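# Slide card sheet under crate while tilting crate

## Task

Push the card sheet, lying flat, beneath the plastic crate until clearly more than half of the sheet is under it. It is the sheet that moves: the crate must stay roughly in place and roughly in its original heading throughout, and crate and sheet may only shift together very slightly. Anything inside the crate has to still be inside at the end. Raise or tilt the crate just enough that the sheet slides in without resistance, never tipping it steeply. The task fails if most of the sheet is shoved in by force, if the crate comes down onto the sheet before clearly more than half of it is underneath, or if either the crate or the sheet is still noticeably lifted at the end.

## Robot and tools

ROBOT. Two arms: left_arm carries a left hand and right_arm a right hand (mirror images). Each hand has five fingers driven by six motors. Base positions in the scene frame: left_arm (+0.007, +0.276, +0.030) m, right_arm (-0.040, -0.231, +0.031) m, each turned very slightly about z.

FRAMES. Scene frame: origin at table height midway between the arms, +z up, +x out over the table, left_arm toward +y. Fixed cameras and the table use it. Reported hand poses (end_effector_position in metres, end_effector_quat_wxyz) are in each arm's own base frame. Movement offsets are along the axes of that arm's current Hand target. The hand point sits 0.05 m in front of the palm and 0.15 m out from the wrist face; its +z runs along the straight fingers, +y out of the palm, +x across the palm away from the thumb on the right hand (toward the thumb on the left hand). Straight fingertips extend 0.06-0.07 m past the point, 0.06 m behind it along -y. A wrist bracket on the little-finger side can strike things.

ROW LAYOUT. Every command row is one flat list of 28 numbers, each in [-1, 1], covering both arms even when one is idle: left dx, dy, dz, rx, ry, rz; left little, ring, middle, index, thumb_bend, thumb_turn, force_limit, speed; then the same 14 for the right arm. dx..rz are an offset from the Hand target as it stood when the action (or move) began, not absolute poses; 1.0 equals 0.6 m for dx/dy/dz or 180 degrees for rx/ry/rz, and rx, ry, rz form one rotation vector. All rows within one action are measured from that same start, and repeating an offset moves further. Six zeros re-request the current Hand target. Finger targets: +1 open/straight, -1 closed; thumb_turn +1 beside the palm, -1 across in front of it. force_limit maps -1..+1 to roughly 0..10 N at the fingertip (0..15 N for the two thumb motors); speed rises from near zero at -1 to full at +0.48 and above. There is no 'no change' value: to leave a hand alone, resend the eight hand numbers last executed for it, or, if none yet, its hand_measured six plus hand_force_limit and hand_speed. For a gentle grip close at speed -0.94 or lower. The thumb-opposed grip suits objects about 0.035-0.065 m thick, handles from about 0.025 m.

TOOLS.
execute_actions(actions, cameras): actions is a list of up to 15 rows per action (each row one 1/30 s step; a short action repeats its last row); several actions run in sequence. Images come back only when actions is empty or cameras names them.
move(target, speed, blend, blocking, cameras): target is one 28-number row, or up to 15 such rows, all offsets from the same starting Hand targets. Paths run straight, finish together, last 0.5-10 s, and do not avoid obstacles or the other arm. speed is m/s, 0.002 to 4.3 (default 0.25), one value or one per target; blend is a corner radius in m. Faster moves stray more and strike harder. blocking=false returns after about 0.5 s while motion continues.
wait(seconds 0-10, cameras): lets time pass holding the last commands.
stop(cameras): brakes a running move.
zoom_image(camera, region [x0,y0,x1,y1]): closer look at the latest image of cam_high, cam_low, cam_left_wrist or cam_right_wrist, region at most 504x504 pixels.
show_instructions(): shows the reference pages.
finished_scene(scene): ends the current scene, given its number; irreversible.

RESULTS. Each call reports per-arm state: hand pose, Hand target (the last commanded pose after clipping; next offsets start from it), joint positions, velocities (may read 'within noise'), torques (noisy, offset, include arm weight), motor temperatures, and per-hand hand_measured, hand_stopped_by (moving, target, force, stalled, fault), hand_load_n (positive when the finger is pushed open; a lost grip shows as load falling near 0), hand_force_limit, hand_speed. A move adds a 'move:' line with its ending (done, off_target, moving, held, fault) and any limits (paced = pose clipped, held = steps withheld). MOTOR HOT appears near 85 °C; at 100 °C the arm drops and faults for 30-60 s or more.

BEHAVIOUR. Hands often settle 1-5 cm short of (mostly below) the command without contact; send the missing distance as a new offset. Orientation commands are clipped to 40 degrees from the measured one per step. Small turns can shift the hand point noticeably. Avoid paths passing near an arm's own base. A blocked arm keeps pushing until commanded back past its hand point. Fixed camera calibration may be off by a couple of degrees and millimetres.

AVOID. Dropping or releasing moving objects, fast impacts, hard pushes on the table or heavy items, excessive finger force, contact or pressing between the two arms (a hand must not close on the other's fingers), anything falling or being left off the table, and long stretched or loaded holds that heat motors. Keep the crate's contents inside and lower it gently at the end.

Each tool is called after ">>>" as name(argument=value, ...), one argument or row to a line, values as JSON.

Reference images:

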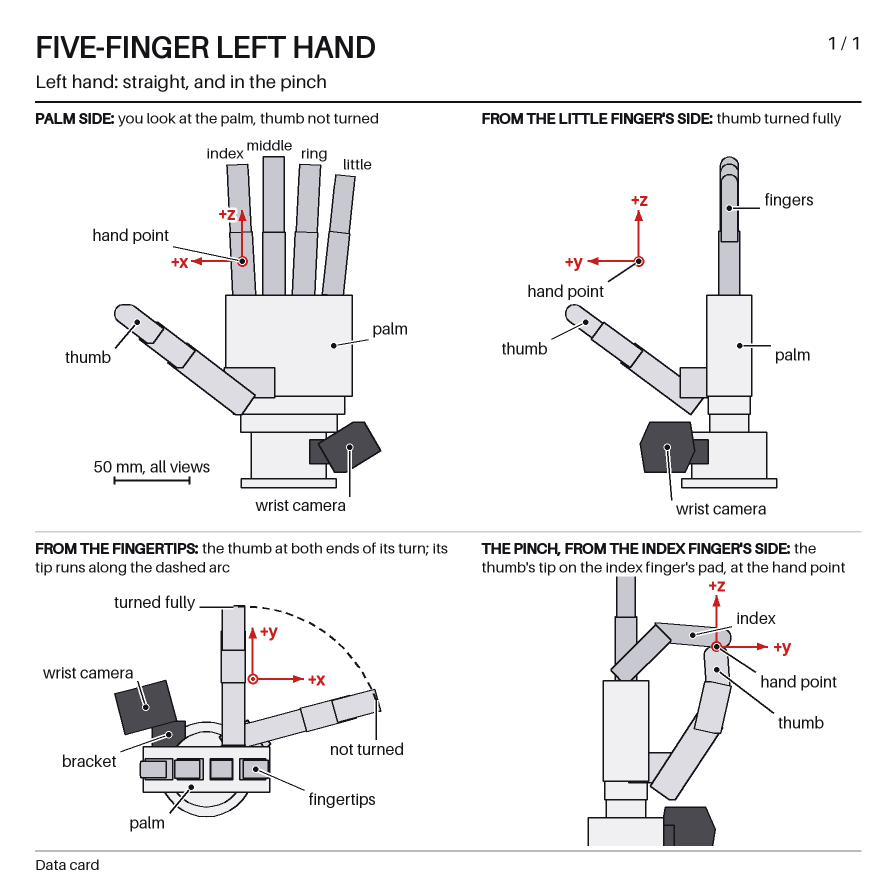

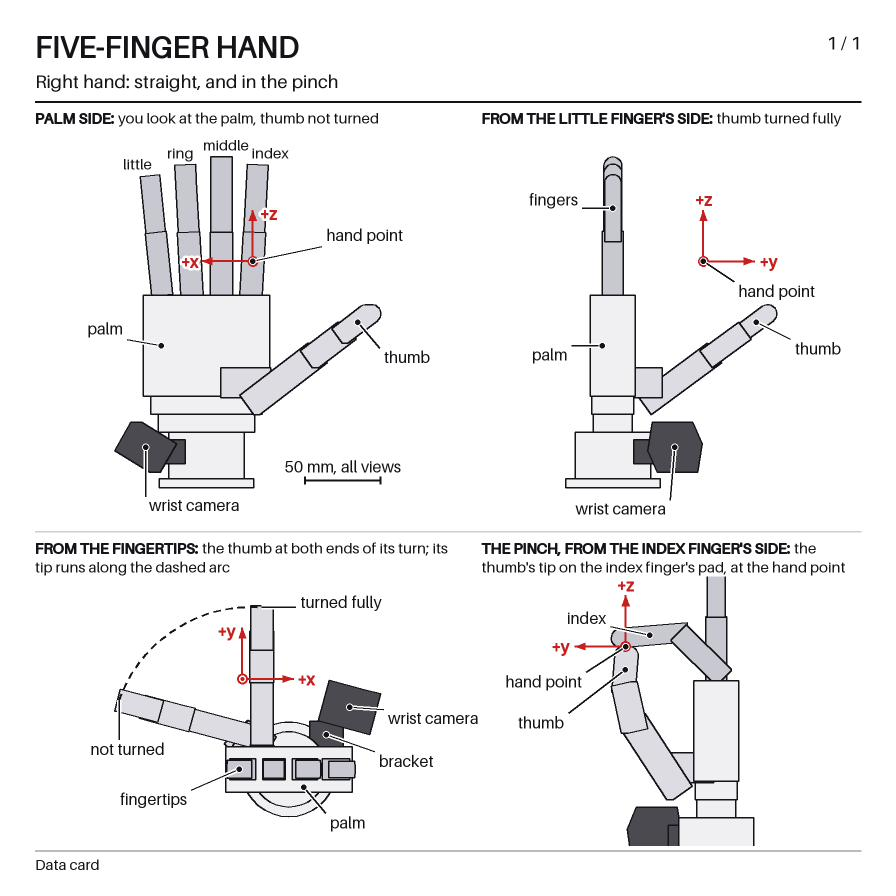

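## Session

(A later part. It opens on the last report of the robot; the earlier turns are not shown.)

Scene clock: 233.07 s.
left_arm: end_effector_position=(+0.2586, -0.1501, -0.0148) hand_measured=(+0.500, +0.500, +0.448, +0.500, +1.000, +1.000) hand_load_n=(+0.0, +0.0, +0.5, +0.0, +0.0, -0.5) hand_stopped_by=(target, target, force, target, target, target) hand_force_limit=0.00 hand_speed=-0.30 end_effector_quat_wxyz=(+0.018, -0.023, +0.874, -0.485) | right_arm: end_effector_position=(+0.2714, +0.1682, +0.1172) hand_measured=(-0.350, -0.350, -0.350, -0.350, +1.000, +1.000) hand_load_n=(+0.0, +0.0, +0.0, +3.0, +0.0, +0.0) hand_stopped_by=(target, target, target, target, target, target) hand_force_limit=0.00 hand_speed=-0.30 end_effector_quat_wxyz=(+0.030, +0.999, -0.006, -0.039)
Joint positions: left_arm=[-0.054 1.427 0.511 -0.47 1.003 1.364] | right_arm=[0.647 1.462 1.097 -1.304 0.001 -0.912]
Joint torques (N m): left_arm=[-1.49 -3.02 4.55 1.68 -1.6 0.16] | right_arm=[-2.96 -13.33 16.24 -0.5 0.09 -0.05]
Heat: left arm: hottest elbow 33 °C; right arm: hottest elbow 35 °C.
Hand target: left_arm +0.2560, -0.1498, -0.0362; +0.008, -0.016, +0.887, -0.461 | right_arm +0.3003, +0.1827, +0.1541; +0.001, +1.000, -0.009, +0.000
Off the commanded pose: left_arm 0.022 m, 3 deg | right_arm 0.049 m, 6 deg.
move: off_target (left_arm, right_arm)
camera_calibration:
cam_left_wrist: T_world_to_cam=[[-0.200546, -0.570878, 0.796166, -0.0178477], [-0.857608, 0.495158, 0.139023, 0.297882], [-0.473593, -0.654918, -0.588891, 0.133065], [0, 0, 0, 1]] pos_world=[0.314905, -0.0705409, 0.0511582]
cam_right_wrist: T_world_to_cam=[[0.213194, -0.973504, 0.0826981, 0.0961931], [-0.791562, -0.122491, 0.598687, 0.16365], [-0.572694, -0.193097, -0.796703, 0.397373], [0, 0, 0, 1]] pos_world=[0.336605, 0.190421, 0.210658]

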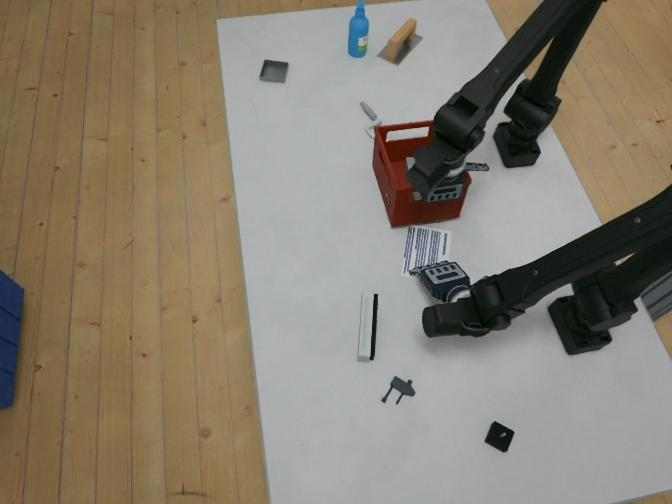

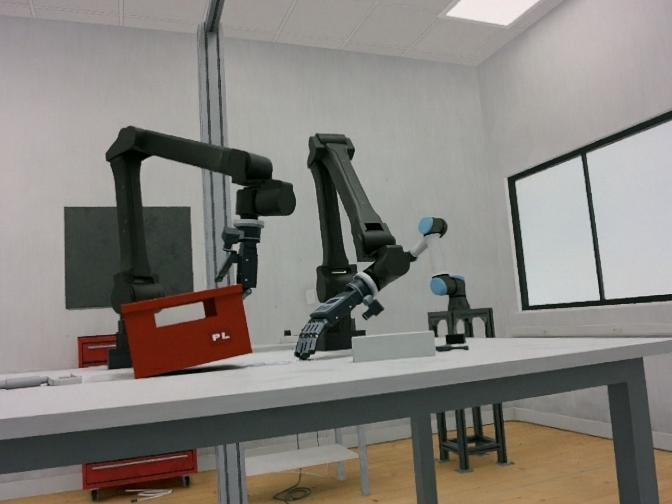

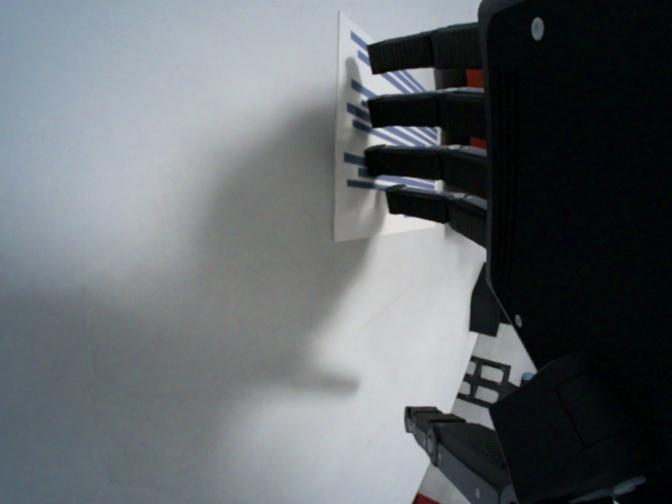

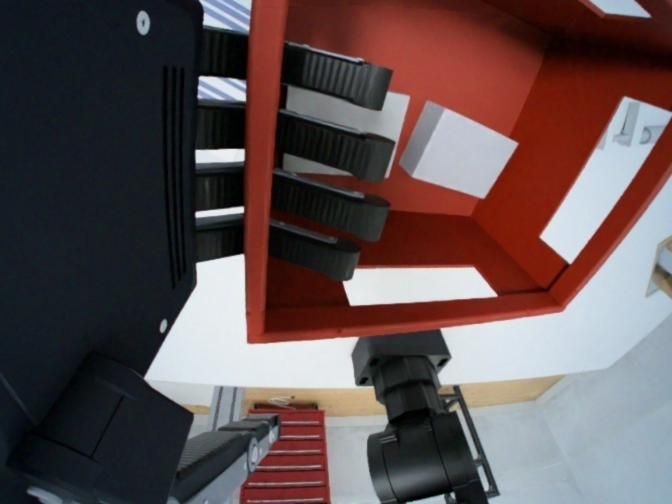

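>>> move(
  target=[
    [0.0362,-0.0471,0.0672,0,0,0,0.5,0.5,0.43,0.5,1,1,0,-0.3,0,0,0,0,0,0,-0.35,-0.35,-0.35,-0.35,1,1,0,-0.3],
  ],
  speed=0.05,
  cameras=["all"],
)

>>> zoom_image(
  camera="cam_high",
  region=[365, 110, 525, 310],
)

>>> zoom_image(
  camera="cam_low",
  region=[120, 220, 360, 400],
)

Scene clock: 246.57 s.
left_arm: end_effector_position=(+0.2630, -0.1998, -0.0138) hand_measured=(+0.500, +0.500, +0.448, +0.500, +1.000, +1.000) hand_load_n=(+0.0, +0.0, +0.5, +0.0, +0.0, -0.5) hand_stopped_by=(target, target, force, target, target, target) hand_force_limit=0.00 hand_speed=-0.30 end_effector_quat_wxyz=(+0.040, -0.007, +0.877, -0.479) | right_arm: end_effector_position=(+0.2714, +0.1682, +0.1172) hand_measured=(-0.350, -0.350, -0.350, -0.350, +1.000, +1.000) hand_load_n=(+0.0, +0.0, +0.0, +3.0, +0.0, +0.0) hand_stopped_by=(target, target, target, target, target, target) hand_force_limit=0.00 hand_speed=-0.30 end_effector_quat_wxyz=(+0.030, +0.999, -0.006, -0.039)
Joint positions: left_arm=[-0.238 1.398 0.468 -0.174 0.925 1.082] | right_arm=[0.647 1.462 1.097 -1.304 0.001 -0.912]
Joint torques (N m): left_arm=[-1.85 -4.84 2.28 0.8 -0.72 0] | right_arm=[-2.96 -13.39 16.24 -0.5 0.09 -0.05]
Heat: left arm: hottest elbow 32 °C; right arm: hottest elbow 36 °C.
Hand target: left_arm +0.2360, -0.1998, -0.0362; +0.008, -0.016, +0.887, -0.461 | right_arm +0.3003, +0.1827, +0.1541; +0.001, +1.000, -0.009, +0.000
Off the commanded pose: left_arm 0.035 m, 4 deg | right_arm 0.049 m, 6 deg.
move: off_target (left_arm, right_arm)
camera_calibration:
cam_left_wrist: T_world_to_cam=[[-0.246575, -0.58041, 0.776096, -0.0362757], [-0.860625, 0.499326, 0.099994, 0.327098], [-0.445562, -0.643271, -0.622637, 0.0976827], [0, 0, 0, 1]] pos_world=[0.316087, -0.121547, 0.0562664]
cam_right_wrist: T_world_to_cam=[[0.213194, -0.973504, 0.0826981, 0.0961931], [-0.791562, -0.122491, 0.598687, 0.16365], [-0.572694, -0.193097, -0.796703, 0.397373], [0, 0, 0, 1]] pos_world=[0.336605, 0.190421, 0.210658]

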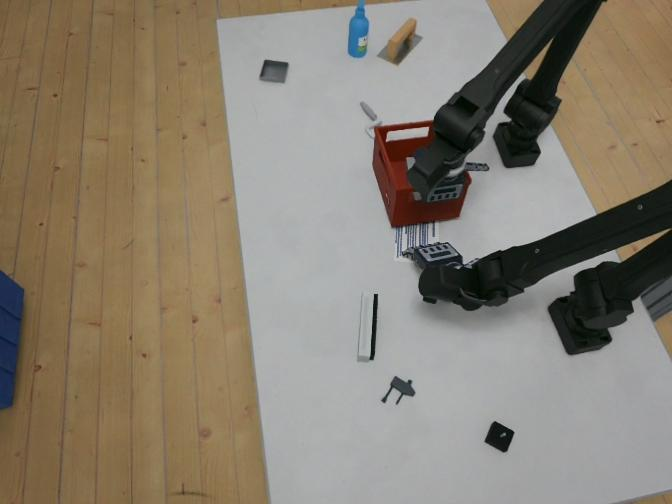

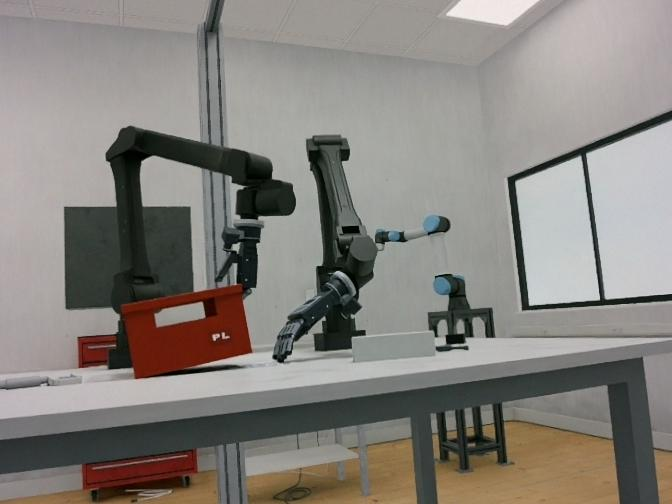

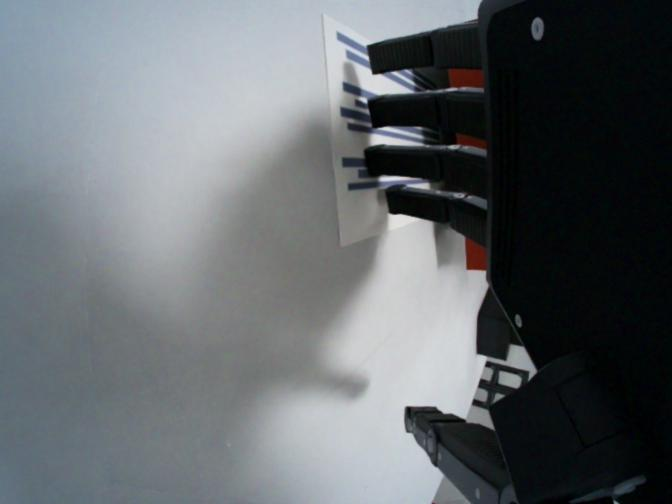

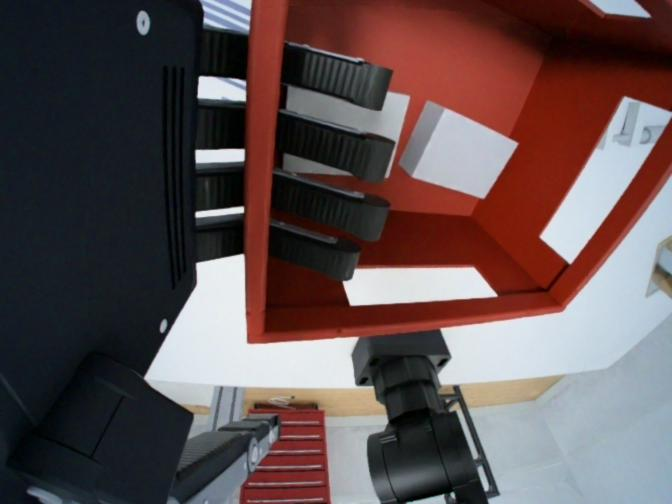

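Scaled by 2.520 from the camera's 672x504 image, which has a finer 960x720 frame.

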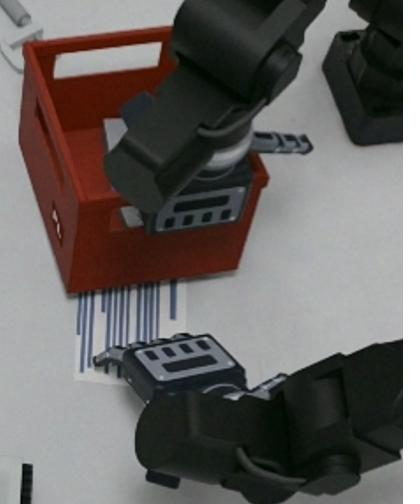

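Scaled by 2.100 from the camera's 672x504 image, which has a finer 960x720 frame.

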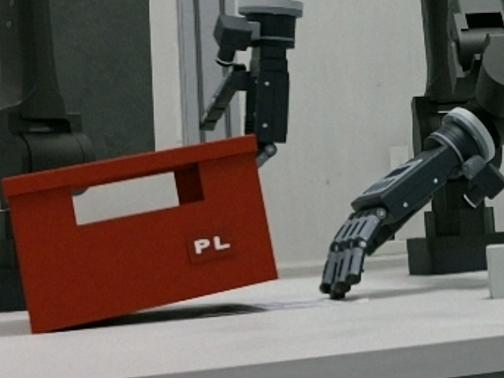

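>>> move(
  target=[
    [0.0437,-0.0326,0.0465,0,0,0,0.5,0.5,0.43,0.5,1,1,0,-0.3,0,0,0,0,0,0,-0.35,-0.35,-0.35,-0.35,1,1,0,-0.3],
  ],
  speed=0.05,
  cameras=["all"],
)

>>> zoom_image(
  camera="cam_high",
  region=[365, 110, 525, 310],
)

>>> zoom_image(
  camera="cam_low",
  region=[120, 220, 360, 400],
)

Scene clock: 253.97 s.
left_arm: end_effector_position=(+0.2409, -0.2379, -0.0135) hand_measured=(+0.500, +0.500, +0.448, +0.500, +1.000, +1.000) hand_load_n=(+0.0, +0.0, +0.5, +0.0, +0.0, -0.5) hand_stopped_by=(target, target, force, target, target, target) hand_force_limit=0.00 hand_speed=-0.30 end_effector_quat_wxyz=(+0.044, -0.004, +0.876, -0.480) | right_arm: end_effector_position=(+0.2714, +0.1682, +0.1172) hand_measured=(-0.350, -0.350, -0.350, -0.350, +1.000, +1.000) hand_load_n=(+0.0, +0.0, +0.0, +3.0, +0.0, +0.0) hand_stopped_by=(target, target, target, target, target, target) hand_force_limit=0.00 hand_speed=-0.30 end_effector_quat_wxyz=(+0.030, +0.999, -0.006, -0.039)
Joint positions: left_arm=[-0.393 1.364 0.408 0.023 0.841 0.875] | right_arm=[0.647 1.462 1.097 -1.304 0.001 -0.912]
Joint torques (N m): left_arm=[-1.96 -3.72 2.21 0.72 -0.4 -0.06] | right_arm=[-2.96 -13.39 16.24 -0.5 0.09 -0.05]
Heat: left arm: hottest elbow 31 °C; right arm: hottest elbow 37 °C.
Hand target: left_arm +0.2110, -0.2347, -0.0362; +0.008, -0.016, +0.887, -0.461 | right_arm +0.3003, +0.1827, +0.1541; +0.001, +1.000, -0.009, +0.000
Off the commanded pose: left_arm 0.038 m, 5 deg | right_arm 0.049 m, 6 deg.
move: off_target (left_arm, right_arm)
camera_calibration:
cam_left_wrist: T_world_to_cam=[[-0.253806, -0.57992, 0.774129, -0.0622465], [-0.861674, 0.499158, 0.0914245, 0.327197], [-0.439432, -0.643843, -0.626391, 0.0617769], [0, 0, 0, 1]] pos_world=[0.293285, -0.159646, 0.0569696]
cam_right_wrist: T_world_to_cam=[[0.213194, -0.973504, 0.0826981, 0.0961931], [-0.791562, -0.122491, 0.598687, 0.16365], [-0.572694, -0.193097, -0.796703, 0.397373], [0, 0, 0, 1]] pos_world=[0.336605, 0.190421, 0.210658]

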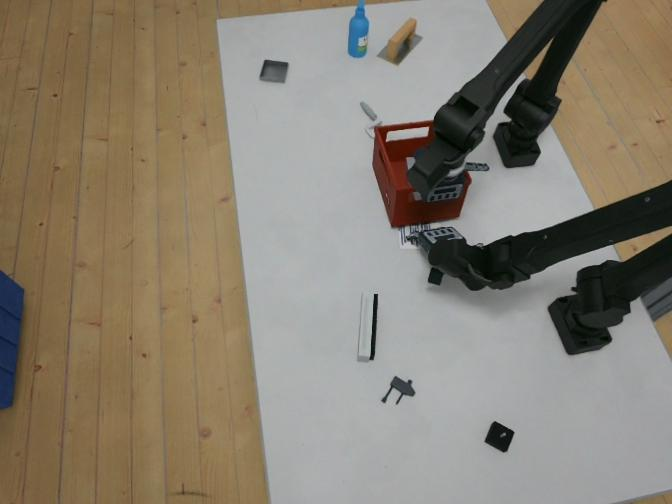

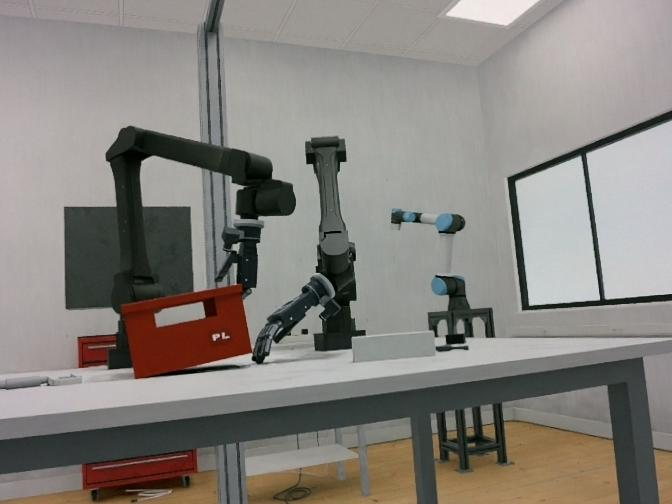

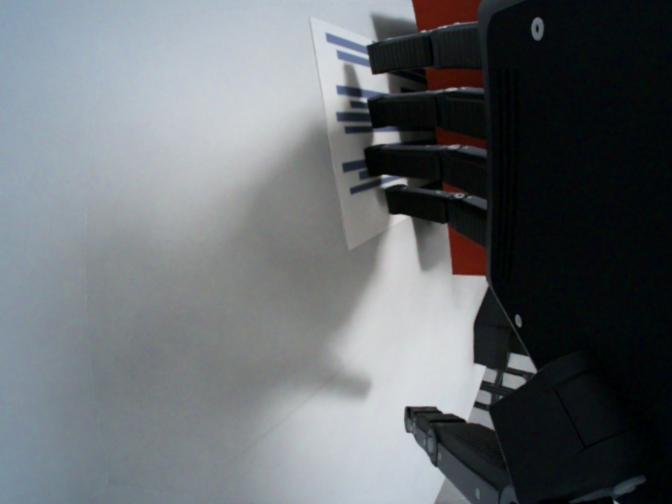

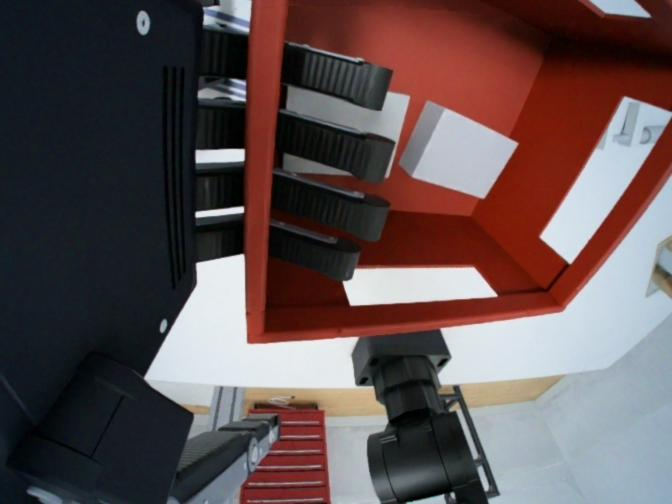

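Scaled by 2.520 from the camera's 672x504 image, which has a finer 960x720 frame.

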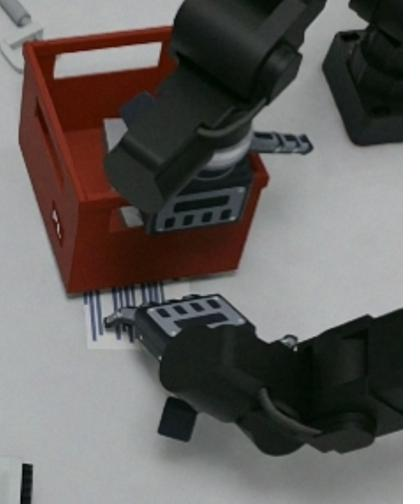

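Scaled by 2.100 from the camera's 672x504 image, which has a finer 960x720 frame.

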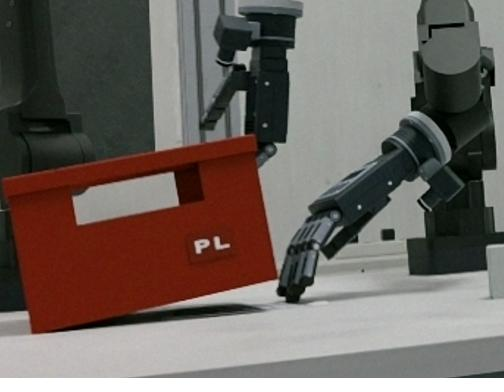

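>>> move(
  target=[
    [0.0093,-0.017,0.0243,0,0,0,0.5,0.5,0.43,0.5,1,1,0,-0.3,0,0,0,0,0,0,-0.35,-0.35,-0.35,-0.35,1,1,0,-0.3],
  ],
  speed=0.04,
  cameras=["cam_left_wrist","cam_high","cam_low"],
)

>>> zoom_image(
  camera="cam_high",
  region=[365, 110, 525, 310],
)

>>> zoom_image(
  camera="cam_low",
  region=[120, 220, 360, 400],
)

Scene clock: 262.77 s.
left_arm: end_effector_position=(+0.2327, -0.2568, -0.0120) hand_measured=(+0.500, +0.500, +0.448, +0.500, +1.000, +1.000) hand_load_n=(+0.0, +0.0, +0.5, +0.0, +0.0, -0.5) hand_stopped_by=(target, target, force, target, target, target) hand_force_limit=0.00 hand_speed=-0.30 end_effector_quat_wxyz=(+0.043, -0.004, +0.876, -0.480) | right_arm: end_effector_position=(+0.2714, +0.1682, +0.1172) hand_measured=(-0.350, -0.350, -0.350, -0.350, +1.000, +1.000) hand_load_n=(+0.0, +0.0, +0.0, +2.5, +0.0, +0.5) hand_stopped_by=(target, target, target, target, target, target) hand_force_limit=0.00 hand_speed=-0.30 end_effector_quat_wxyz=(+0.030, +0.999, -0.006, -0.039)
Joint positions: left_arm=[-0.467 1.362 0.399 0.089 0.797 0.791] | right_arm=[0.647 1.462 1.097 -1.304 0.001 -0.912]
Joint torques (N m): left_arm=[-1.55 -3.25 2.7 0.91 -0.19 -0.05] | right_arm=[-2.96 -13.33 16.24 -0.5 0.09 -0.05]
Heat: left arm: hottest elbow 30 °C; right arm: hottest elbow 37 °C.
Hand target: left_arm +0.2061, -0.2528, -0.0361; +0.008, -0.015, +0.887, -0.461 | right_arm +0.3003, +0.1827, +0.1541; +0.001, +1.000, -0.009, +0.000
Off the commanded pose: left_arm 0.036 m, 5 deg | right_arm 0.049 m, 6 deg.
move: off_target (left_arm, right_arm)
camera_calibration:
cam_left_wrist: T_world_to_cam=[[-0.254421, -0.579157, 0.774498, -0.0761087], [-0.86067, 0.500824, 0.0917789, 0.32959], [-0.441041, -0.643237, -0.625883, 0.0475694], [0, 0, 0, 1]] pos_world=[0.285284, -0.178547, 0.0584696]
Images, in order (width x height): cam_high 672x504, cam_low 672x504, cam_left_wrist 672x504.

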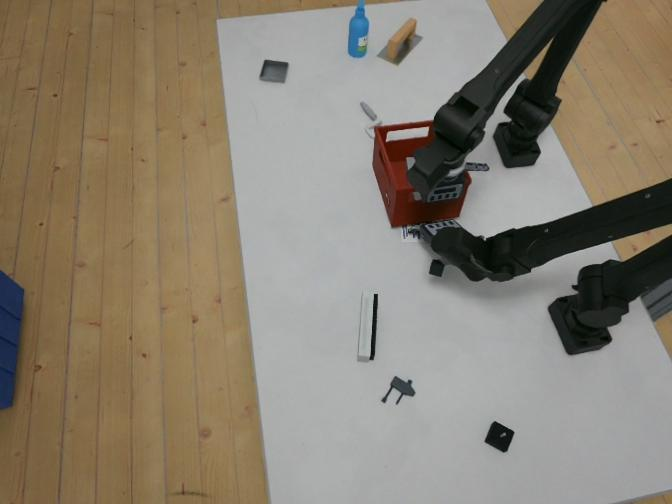

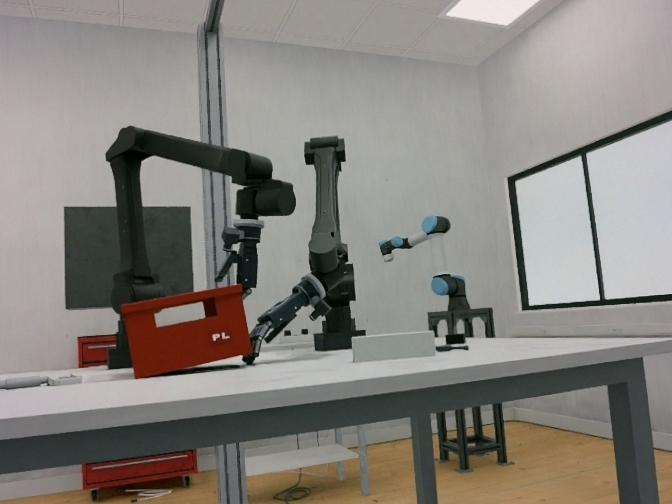

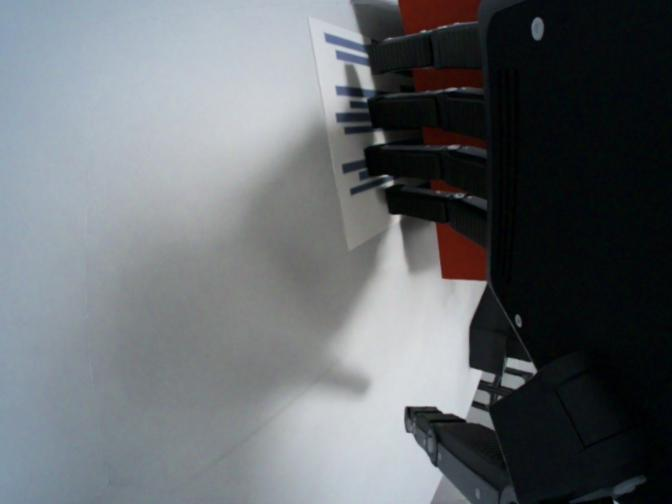

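Scaled by 2.520 from the camera's 672x504 image, which has a finer 960x720 frame.

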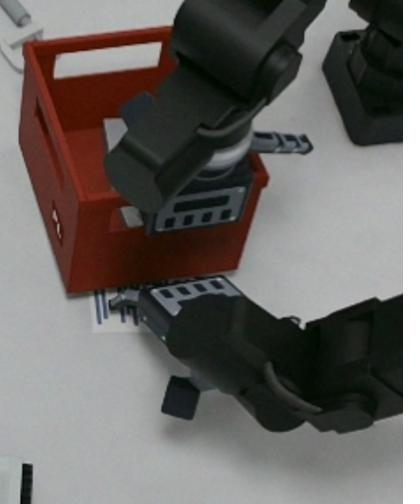

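Scaled by 2.100 from the camera's 672x504 image, which has a finer 960x720 frame.

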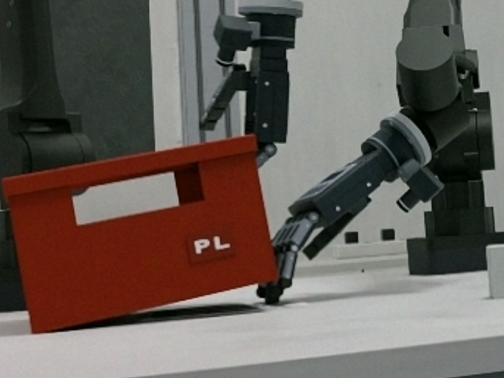

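>>> move(
  target=[
    [-0.0002,-0.038,-0.033,0,0,0,0.5,0.5,0.43,0.5,1,1,0,-0.3,0,0,0,0,0,0,-0.35,-0.35,-0.35,-0.35,1,1,0,-0.3],
    [-0.0035,-0.052,-0.158,0,0,0,0.5,0.5,0.43,0.5,1,1,0,-0.3,0,0,0,0,0,0,-0.35,-0.35,-0.35,-0.35,1,1,0,-0.3],
  ],
  speed=0.06,
  blend=[0.01,0],
  cameras=["cam_left_wrist","cam_high","cam_low"],
)

>>> zoom_image(
  camera="cam_high",
  region=[365, 110, 525, 310],
)

Scene clock: 275.60 s.
left_arm: end_effector_position=(+0.1840, -0.1908, +0.0258) hand_measured=(+0.500, +0.500, +0.448, +0.500, +1.000, +1.000) hand_load_n=(+0.0, +0.0, +0.0, +0.0, -0.5, +0.0) hand_stopped_by=(target, target, force, target, target, target) hand_force_limit=0.00 hand_speed=-0.30 end_effector_quat_wxyz=(-0.017, -0.024, +0.891, -0.454) | right_arm: end_effector_position=(+0.2714, +0.1682, +0.1172) hand_measured=(-0.350, -0.350, -0.350, -0.350, +1.000, +1.000) hand_load_n=(+0.0, +0.0, +0.5, +3.0, +0.0, +0.0) hand_stopped_by=(target, target, target, target, target, target) hand_force_limit=0.00 hand_speed=-0.30 end_effector_quat_wxyz=(+0.030, +0.999, -0.006, -0.039)
Joint positions: left_arm=[-0.299 1.092 0.406 -0.511 0.888 1.039] | right_arm=[0.647 1.462 1.097 -1.304 0.001 -0.912]
Joint torques (N m): left_arm=[1.9 -4.72 9.35 0.31 0.58 0.17] | right_arm=[-2.96 -13.33 16.23 -0.5 0.09 -0.05]
Heat: left arm: hottest elbow 30 °C; right arm: hottest elbow 38 °C.
Hand target: left_arm +0.2061, -0.1930, +0.0438; +0.008, -0.016, +0.887, -0.461 | right_arm +0.3003, +0.1827, +0.1541; +0.001, +1.000, -0.009, +0.000
Off the commanded pose: left_arm 0.029 m, 3 deg | right_arm 0.049 m, 6 deg.
move: off_target (left_arm, right_arm)
camera_calibration:
cam_left_wrist: T_world_to_cam=[[-0.169202, -0.619504, 0.766541, -0.102713], [-0.830395, 0.508529, 0.227687, 0.243597], [-0.530862, -0.598007, -0.600478, 0.116791], [0, 0, 0, 1]] pos_world=[0.246903, -0.117666, 0.0934003]
Images, in order (width x height): cam_high 672x504, cam_low 672x504, cam_left_wrist 672x504.

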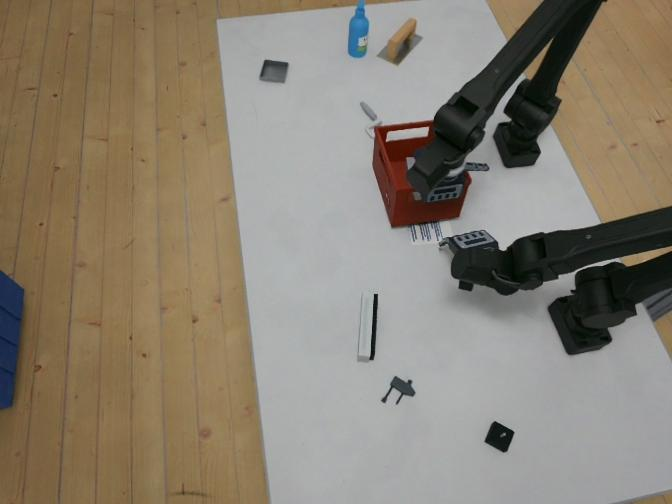

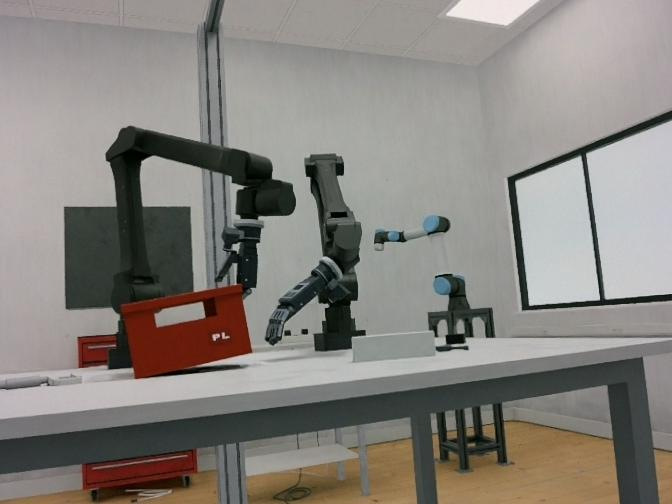

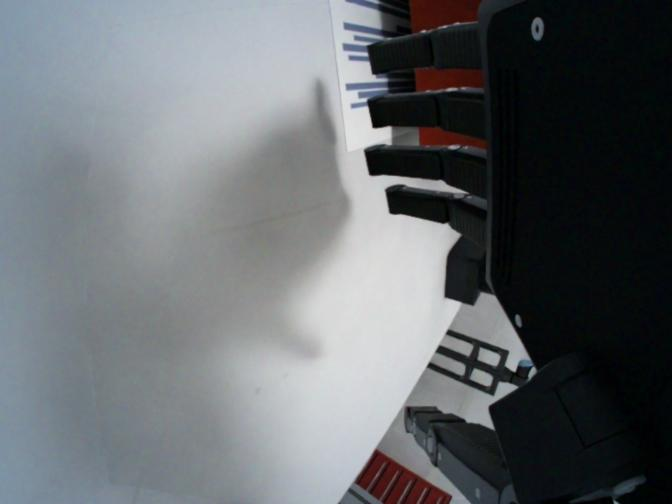

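Scaled by 2.520 from the camera's 672x504 image, which has a finer 960x720 frame.

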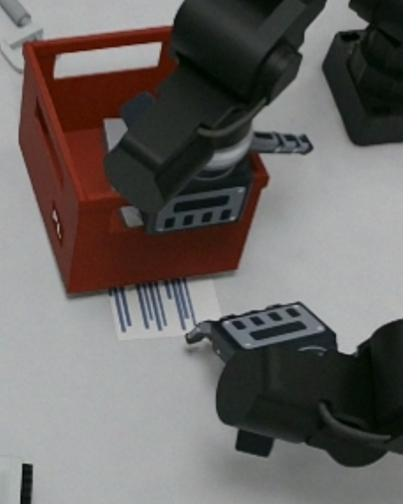

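>>> move(
  target=[
    [-0.0625,0.0048,0.0917,0,0,0,0.5,0.5,0.43,0.5,1,1,0,-0.3,0,0,0,0,0,0,-0.35,-0.35,-0.35,-0.35,1,1,0,-0.3],
  ],
  speed=0.1,
  cameras=["cam_left_wrist","cam_high","cam_low"],
)

>>> zoom_image(
  camera="cam_high",
  region=[365, 110, 525, 310],
)

Scene clock: 281.83 s.
left_arm: end_effector_position=(+0.2274, -0.2225, +0.0021) hand_measured=(+0.500, +0.500, +0.448, +0.500, +1.000, +1.000) hand_load_n=(+0.0, +0.0, +0.0, +0.0, +0.0, -0.5) hand_stopped_by=(target, target, force, target, target, target) hand_force_limit=0.00 hand_speed=-0.30 end_effector_quat_wxyz=(-0.004, -0.026, +0.890, -0.456) | right_arm: end_effector_position=(+0.2714, +0.1682, +0.1172) hand_measured=(-0.350, -0.350, -0.350, -0.350, +1.000, +1.000) hand_load_n=(+0.0, +0.0, +0.0, +3.0, +0.0, +0.0) hand_stopped_by=(target, target, target, target, target, target) hand_force_limit=0.00 hand_speed=-0.30 end_effector_quat_wxyz=(+0.030, +0.999, -0.006, -0.039)
Joint positions: left_arm=[-0.364 1.303 0.462 -0.25 0.851 0.927] | right_arm=[0.647 1.462 1.097 -1.304 0.001 -0.912]
Joint torques (N m): left_arm=[-1.03 -4.66 8.43 1.87 0.28 -0.07] | right_arm=[-2.96 -13.33 16.24 -0.5 0.09 -0.05]
Motor temperatures (°C): left_arm=[28 27 30 26 26 25] | right_arm=[29 31 39 27 23 26]
Heat: left arm: hottest elbow 30 °C; right arm: hottest elbow 39 °C.
Hand target: left_arm +0.2450, -0.2350, +0.0098; +0.008, -0.016, +0.887, -0.461 | right_arm +0.3003, +0.1827, +0.1541; +0.001, +1.000, -0.009, +0.000
Off the commanded pose: left_arm 0.023 m, 2 deg | right_arm 0.049 m, 6 deg.
move: off_target (left_arm, right_arm)
camera_calibration:
cam_left_wrist: T_world_to_cam=[[-0.176288, -0.619432, 0.765001, -0.0951664], [-0.843023, 0.496228, 0.207535, 0.301306], [-0.508169, -0.608328, -0.609674, 0.0991322], [0, 0, 0, 1]] pos_world=[0.287607, -0.148161, 0.0707091]
Images, in order (width x height): cam_high 672x504, cam_low 672x504, cam_left_wrist 672x504.

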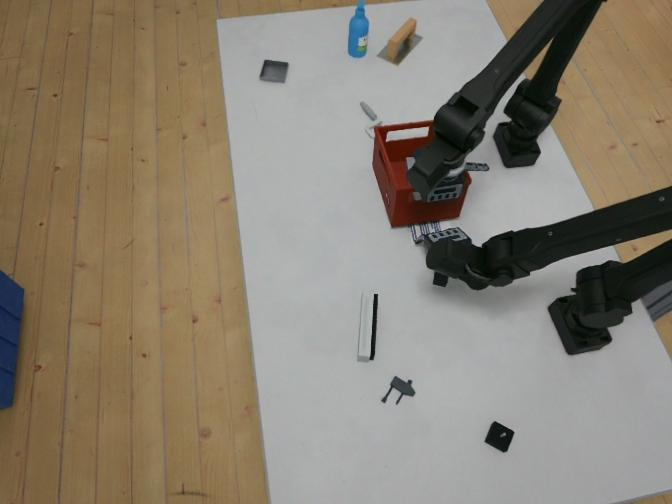

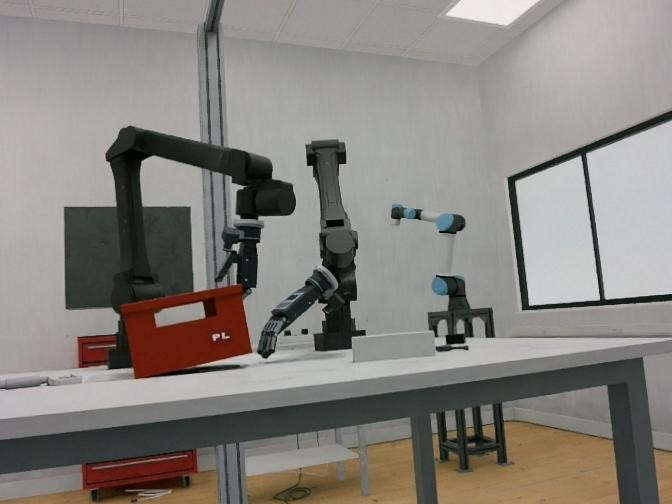

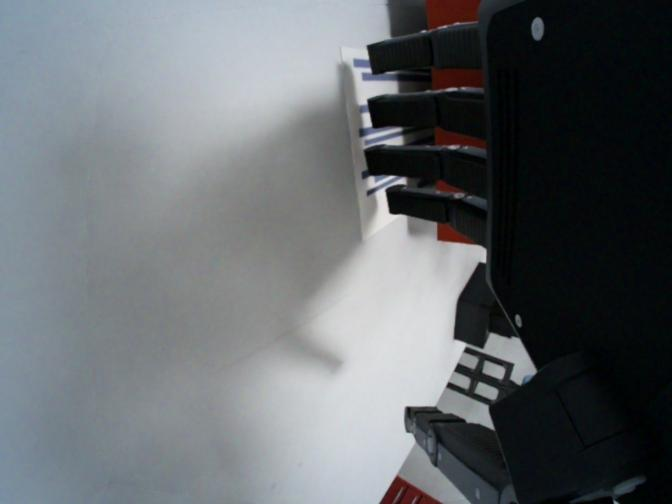

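Scaled by 2.520 from the camera's 672x504 image, which has a finer 960x720 frame.

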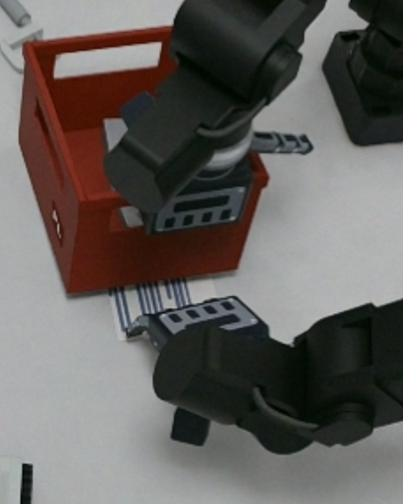

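>>> move(
  target=[
    [0,0.0546,0.0383,0,0,0,0.5,0.5,0.43,0.5,1,1,0,-0.3,0,0,0,0,0,0,-0.35,-0.35,-0.35,-0.35,1,1,0,-0.3],
    [0.0143,0.0405,0.0643,0,0,0,0.5,0.5,0.43,0.5,1,1,0,-0.3,0,0,0,0,0,0,-0.35,-0.35,-0.35,-0.35,1,1,0,-0.3],
  ],
  speed=0.06,
  cameras=["cam_left_wrist","cam_high"],
)

>>> zoom_image(
  camera="cam_high",
  region=[365, 110, 525, 310],
)

Scene clock: 289.23 s.
left_arm: end_effector_position=(+0.2508, -0.2530, -0.0115) hand_measured=(+0.500, +0.500, +0.448, +0.500, +1.000, +1.000) hand_load_n=(+0.0, +0.0, +0.0, +0.0, +0.0, +0.0) hand_stopped_by=(target, target, force, target, target, target) hand_force_limit=0.00 hand_speed=-0.30 end_effector_quat_wxyz=(+0.030, -0.008, +0.878, -0.478) | right_arm: end_effector_position=(+0.2714, +0.1682, +0.1172) hand_measured=(-0.350, -0.350, -0.350, -0.350, +1.000, +1.000) hand_load_n=(+0.0, +0.0, +0.0, +3.0, +0.0, +0.0) hand_stopped_by=(target, target, target, target, target, target) hand_force_limit=0.00 hand_speed=-0.30 end_effector_quat_wxyz=(+0.030, +0.999, -0.006, -0.039)
Joint positions: left_arm=[-0.423 1.409 0.462 0.012 0.833 0.841] | right_arm=[0.647 1.462 1.097 -1.304 0.001 -0.912]
Joint torques (N m): left_arm=[-1.26 -3.43 4.15 1.36 -0.5 0] | right_arm=[-2.96 -13.39 16.24 -0.49 0.09 -0.05]
Heat: left arm: hottest elbow 31 °C; right arm: hottest elbow 39 °C.
Hand target: left_arm +0.2370, -0.2529, -0.0323; +0.008, -0.016, +0.887, -0.461 | right_arm +0.3003, +0.1827, +0.1541; +0.001, +1.000, -0.009, +0.000
Off the commanded pose: left_arm 0.025 m, 3 deg | right_arm 0.049 m, 6 deg.
move: off_target (left_arm, right_arm)
camera_calibration:
cam_left_wrist: T_world_to_cam=[[-0.23613, -0.581481, 0.778538, -0.0747677], [-0.855503, 0.504355, 0.117224, 0.343123], [-0.460823, -0.638361, -0.616552, 0.0646695], [0, 0, 0, 1]] pos_world=[0.305689, -0.175249, 0.0578594]
Images, in order (width x height): cam_high 672x504, cam_left_wrist 672x504.

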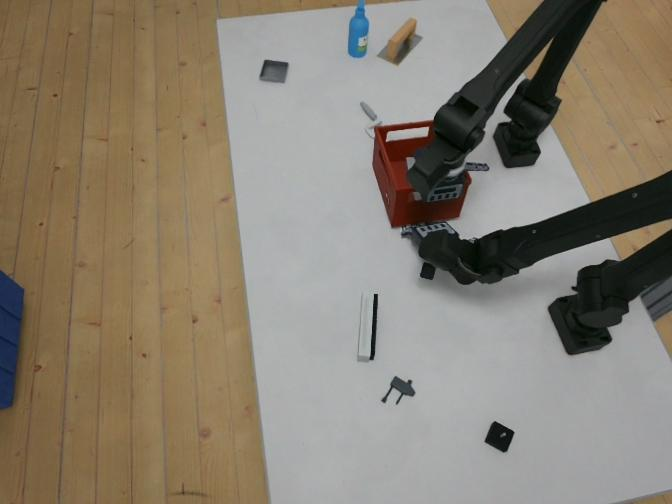

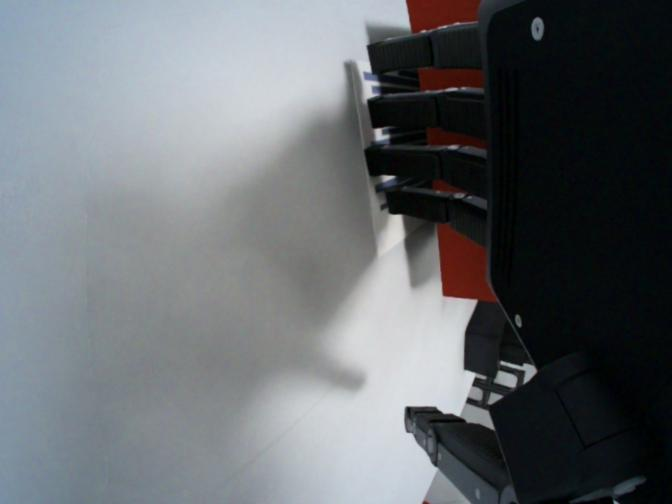

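Scaled by 2.520 from the camera's 672x504 image, which has a finer 960x720 frame.

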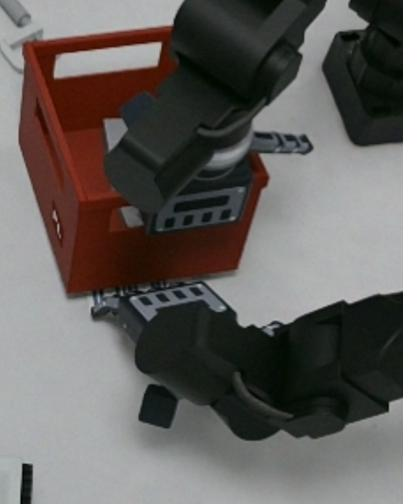

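>>> move(
  target=[
    [-0.0217,-0.0688,-0.0472,0,0,0,0.5,0.5,0.43,0.5,1,1,0,-0.3,0,0,0,0,0,0,-0.35,-0.35,-0.35,-0.35,1,1,0,-0.3],
    [-0.0237,-0.0222,-0.2588,0,0,0,0.5,0.5,0.43,0.5,1,1,0,-0.3,0,0,0,0,0,0,-0.35,-0.35,-0.35,-0.35,1,1,0,-0.3],
  ],
  speed=[0.06,0.12],
  blend=[0.005,0],
  cameras=["cam_left_wrist","cam_high"],
)

>>> zoom_image(
  camera="cam_high",
  region=[365, 110, 525, 310],
)

Scene clock: 296.47 s.
left_arm: end_effector_position=(+0.2277, -0.1361, +0.0563) hand_measured=(+0.500, +0.500, +0.448, +0.500, +1.000, +1.000) hand_load_n=(+0.0, +0.0, +0.0, +0.0, +0.0, +0.0) hand_stopped_by=(target, target, force, target, target, target) hand_force_limit=0.00 hand_speed=-0.30 end_effector_quat_wxyz=(-0.008, -0.019, +0.888, -0.459) | right_arm: end_effector_position=(+0.2714, +0.1682, +0.1172) hand_measured=(-0.350, -0.350, -0.350, -0.350, +1.000, +1.000) hand_load_n=(+0.0, +0.0, +0.0, +3.0, +0.0, +0.0) hand_stopped_by=(target, target, target, target, target, target) hand_force_limit=0.00 hand_speed=-0.30 end_effector_quat_wxyz=(+0.030, +0.999, -0.006, -0.039)
Joint positions: left_arm=[-0.043 1.181 0.579 -0.903 0.953 1.452] | right_arm=[0.647 1.462 1.097 -1.304 0.001 -0.912]
Joint torques (N m): left_arm=[2.08 -4.19 9.4 0.01 0.65 0.17] | right_arm=[-2.96 -13.39 16.23 -0.5 0.09 -0.05]
Heat: left arm: hottest elbow 31 °C; right arm: hottest elbow 40 °C.
Hand target: left_arm +0.2471, -0.1331, +0.0678; +0.008, -0.016, +0.887, -0.461 | right_arm +0.3003, +0.1827, +0.1541; +0.001, +1.000, -0.009, +0.000
Off the commanded pose: left_arm 0.023 m, 2 deg | right_arm 0.049 m, 6 deg.
move: off_target (left_arm, right_arm)
camera_calibration:
cam_left_wrist: T_world_to_cam=[[-0.185811, -0.610138, 0.770198, -0.0799996], [-0.834612, 0.511674, 0.203989, 0.247868], [-0.518552, -0.604914, -0.604304, 0.187423], [0, 0, 0, 1]] pos_world=[0.289198, -0.0622639, 0.124313]
Images, in order (width x height): cam_high 672x504, cam_left_wrist 672x504.

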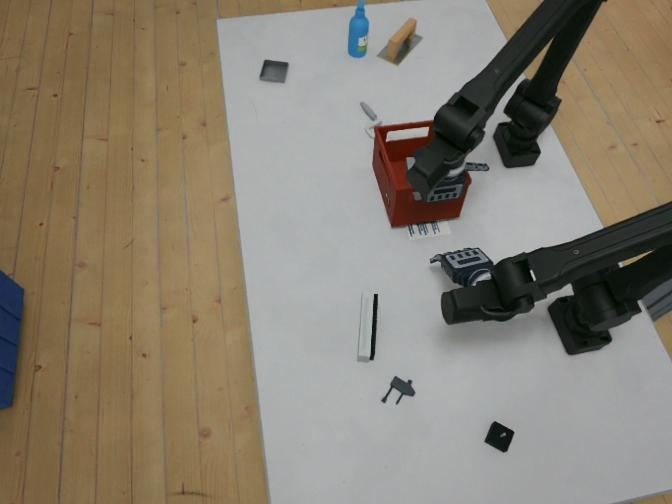

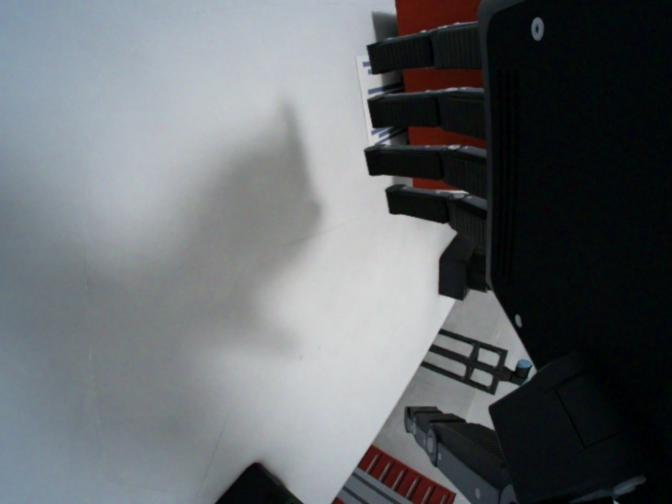

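Scaled by 2.520 from the camera's 672x504 image, which has a finer 960x720 frame.

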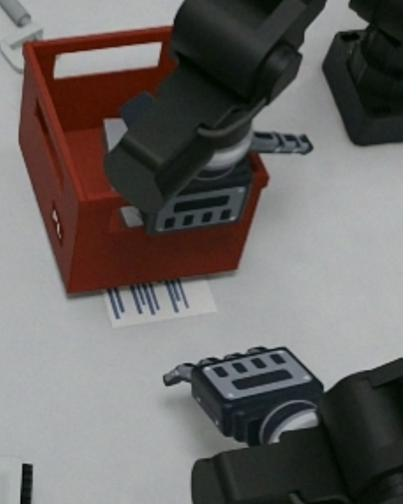

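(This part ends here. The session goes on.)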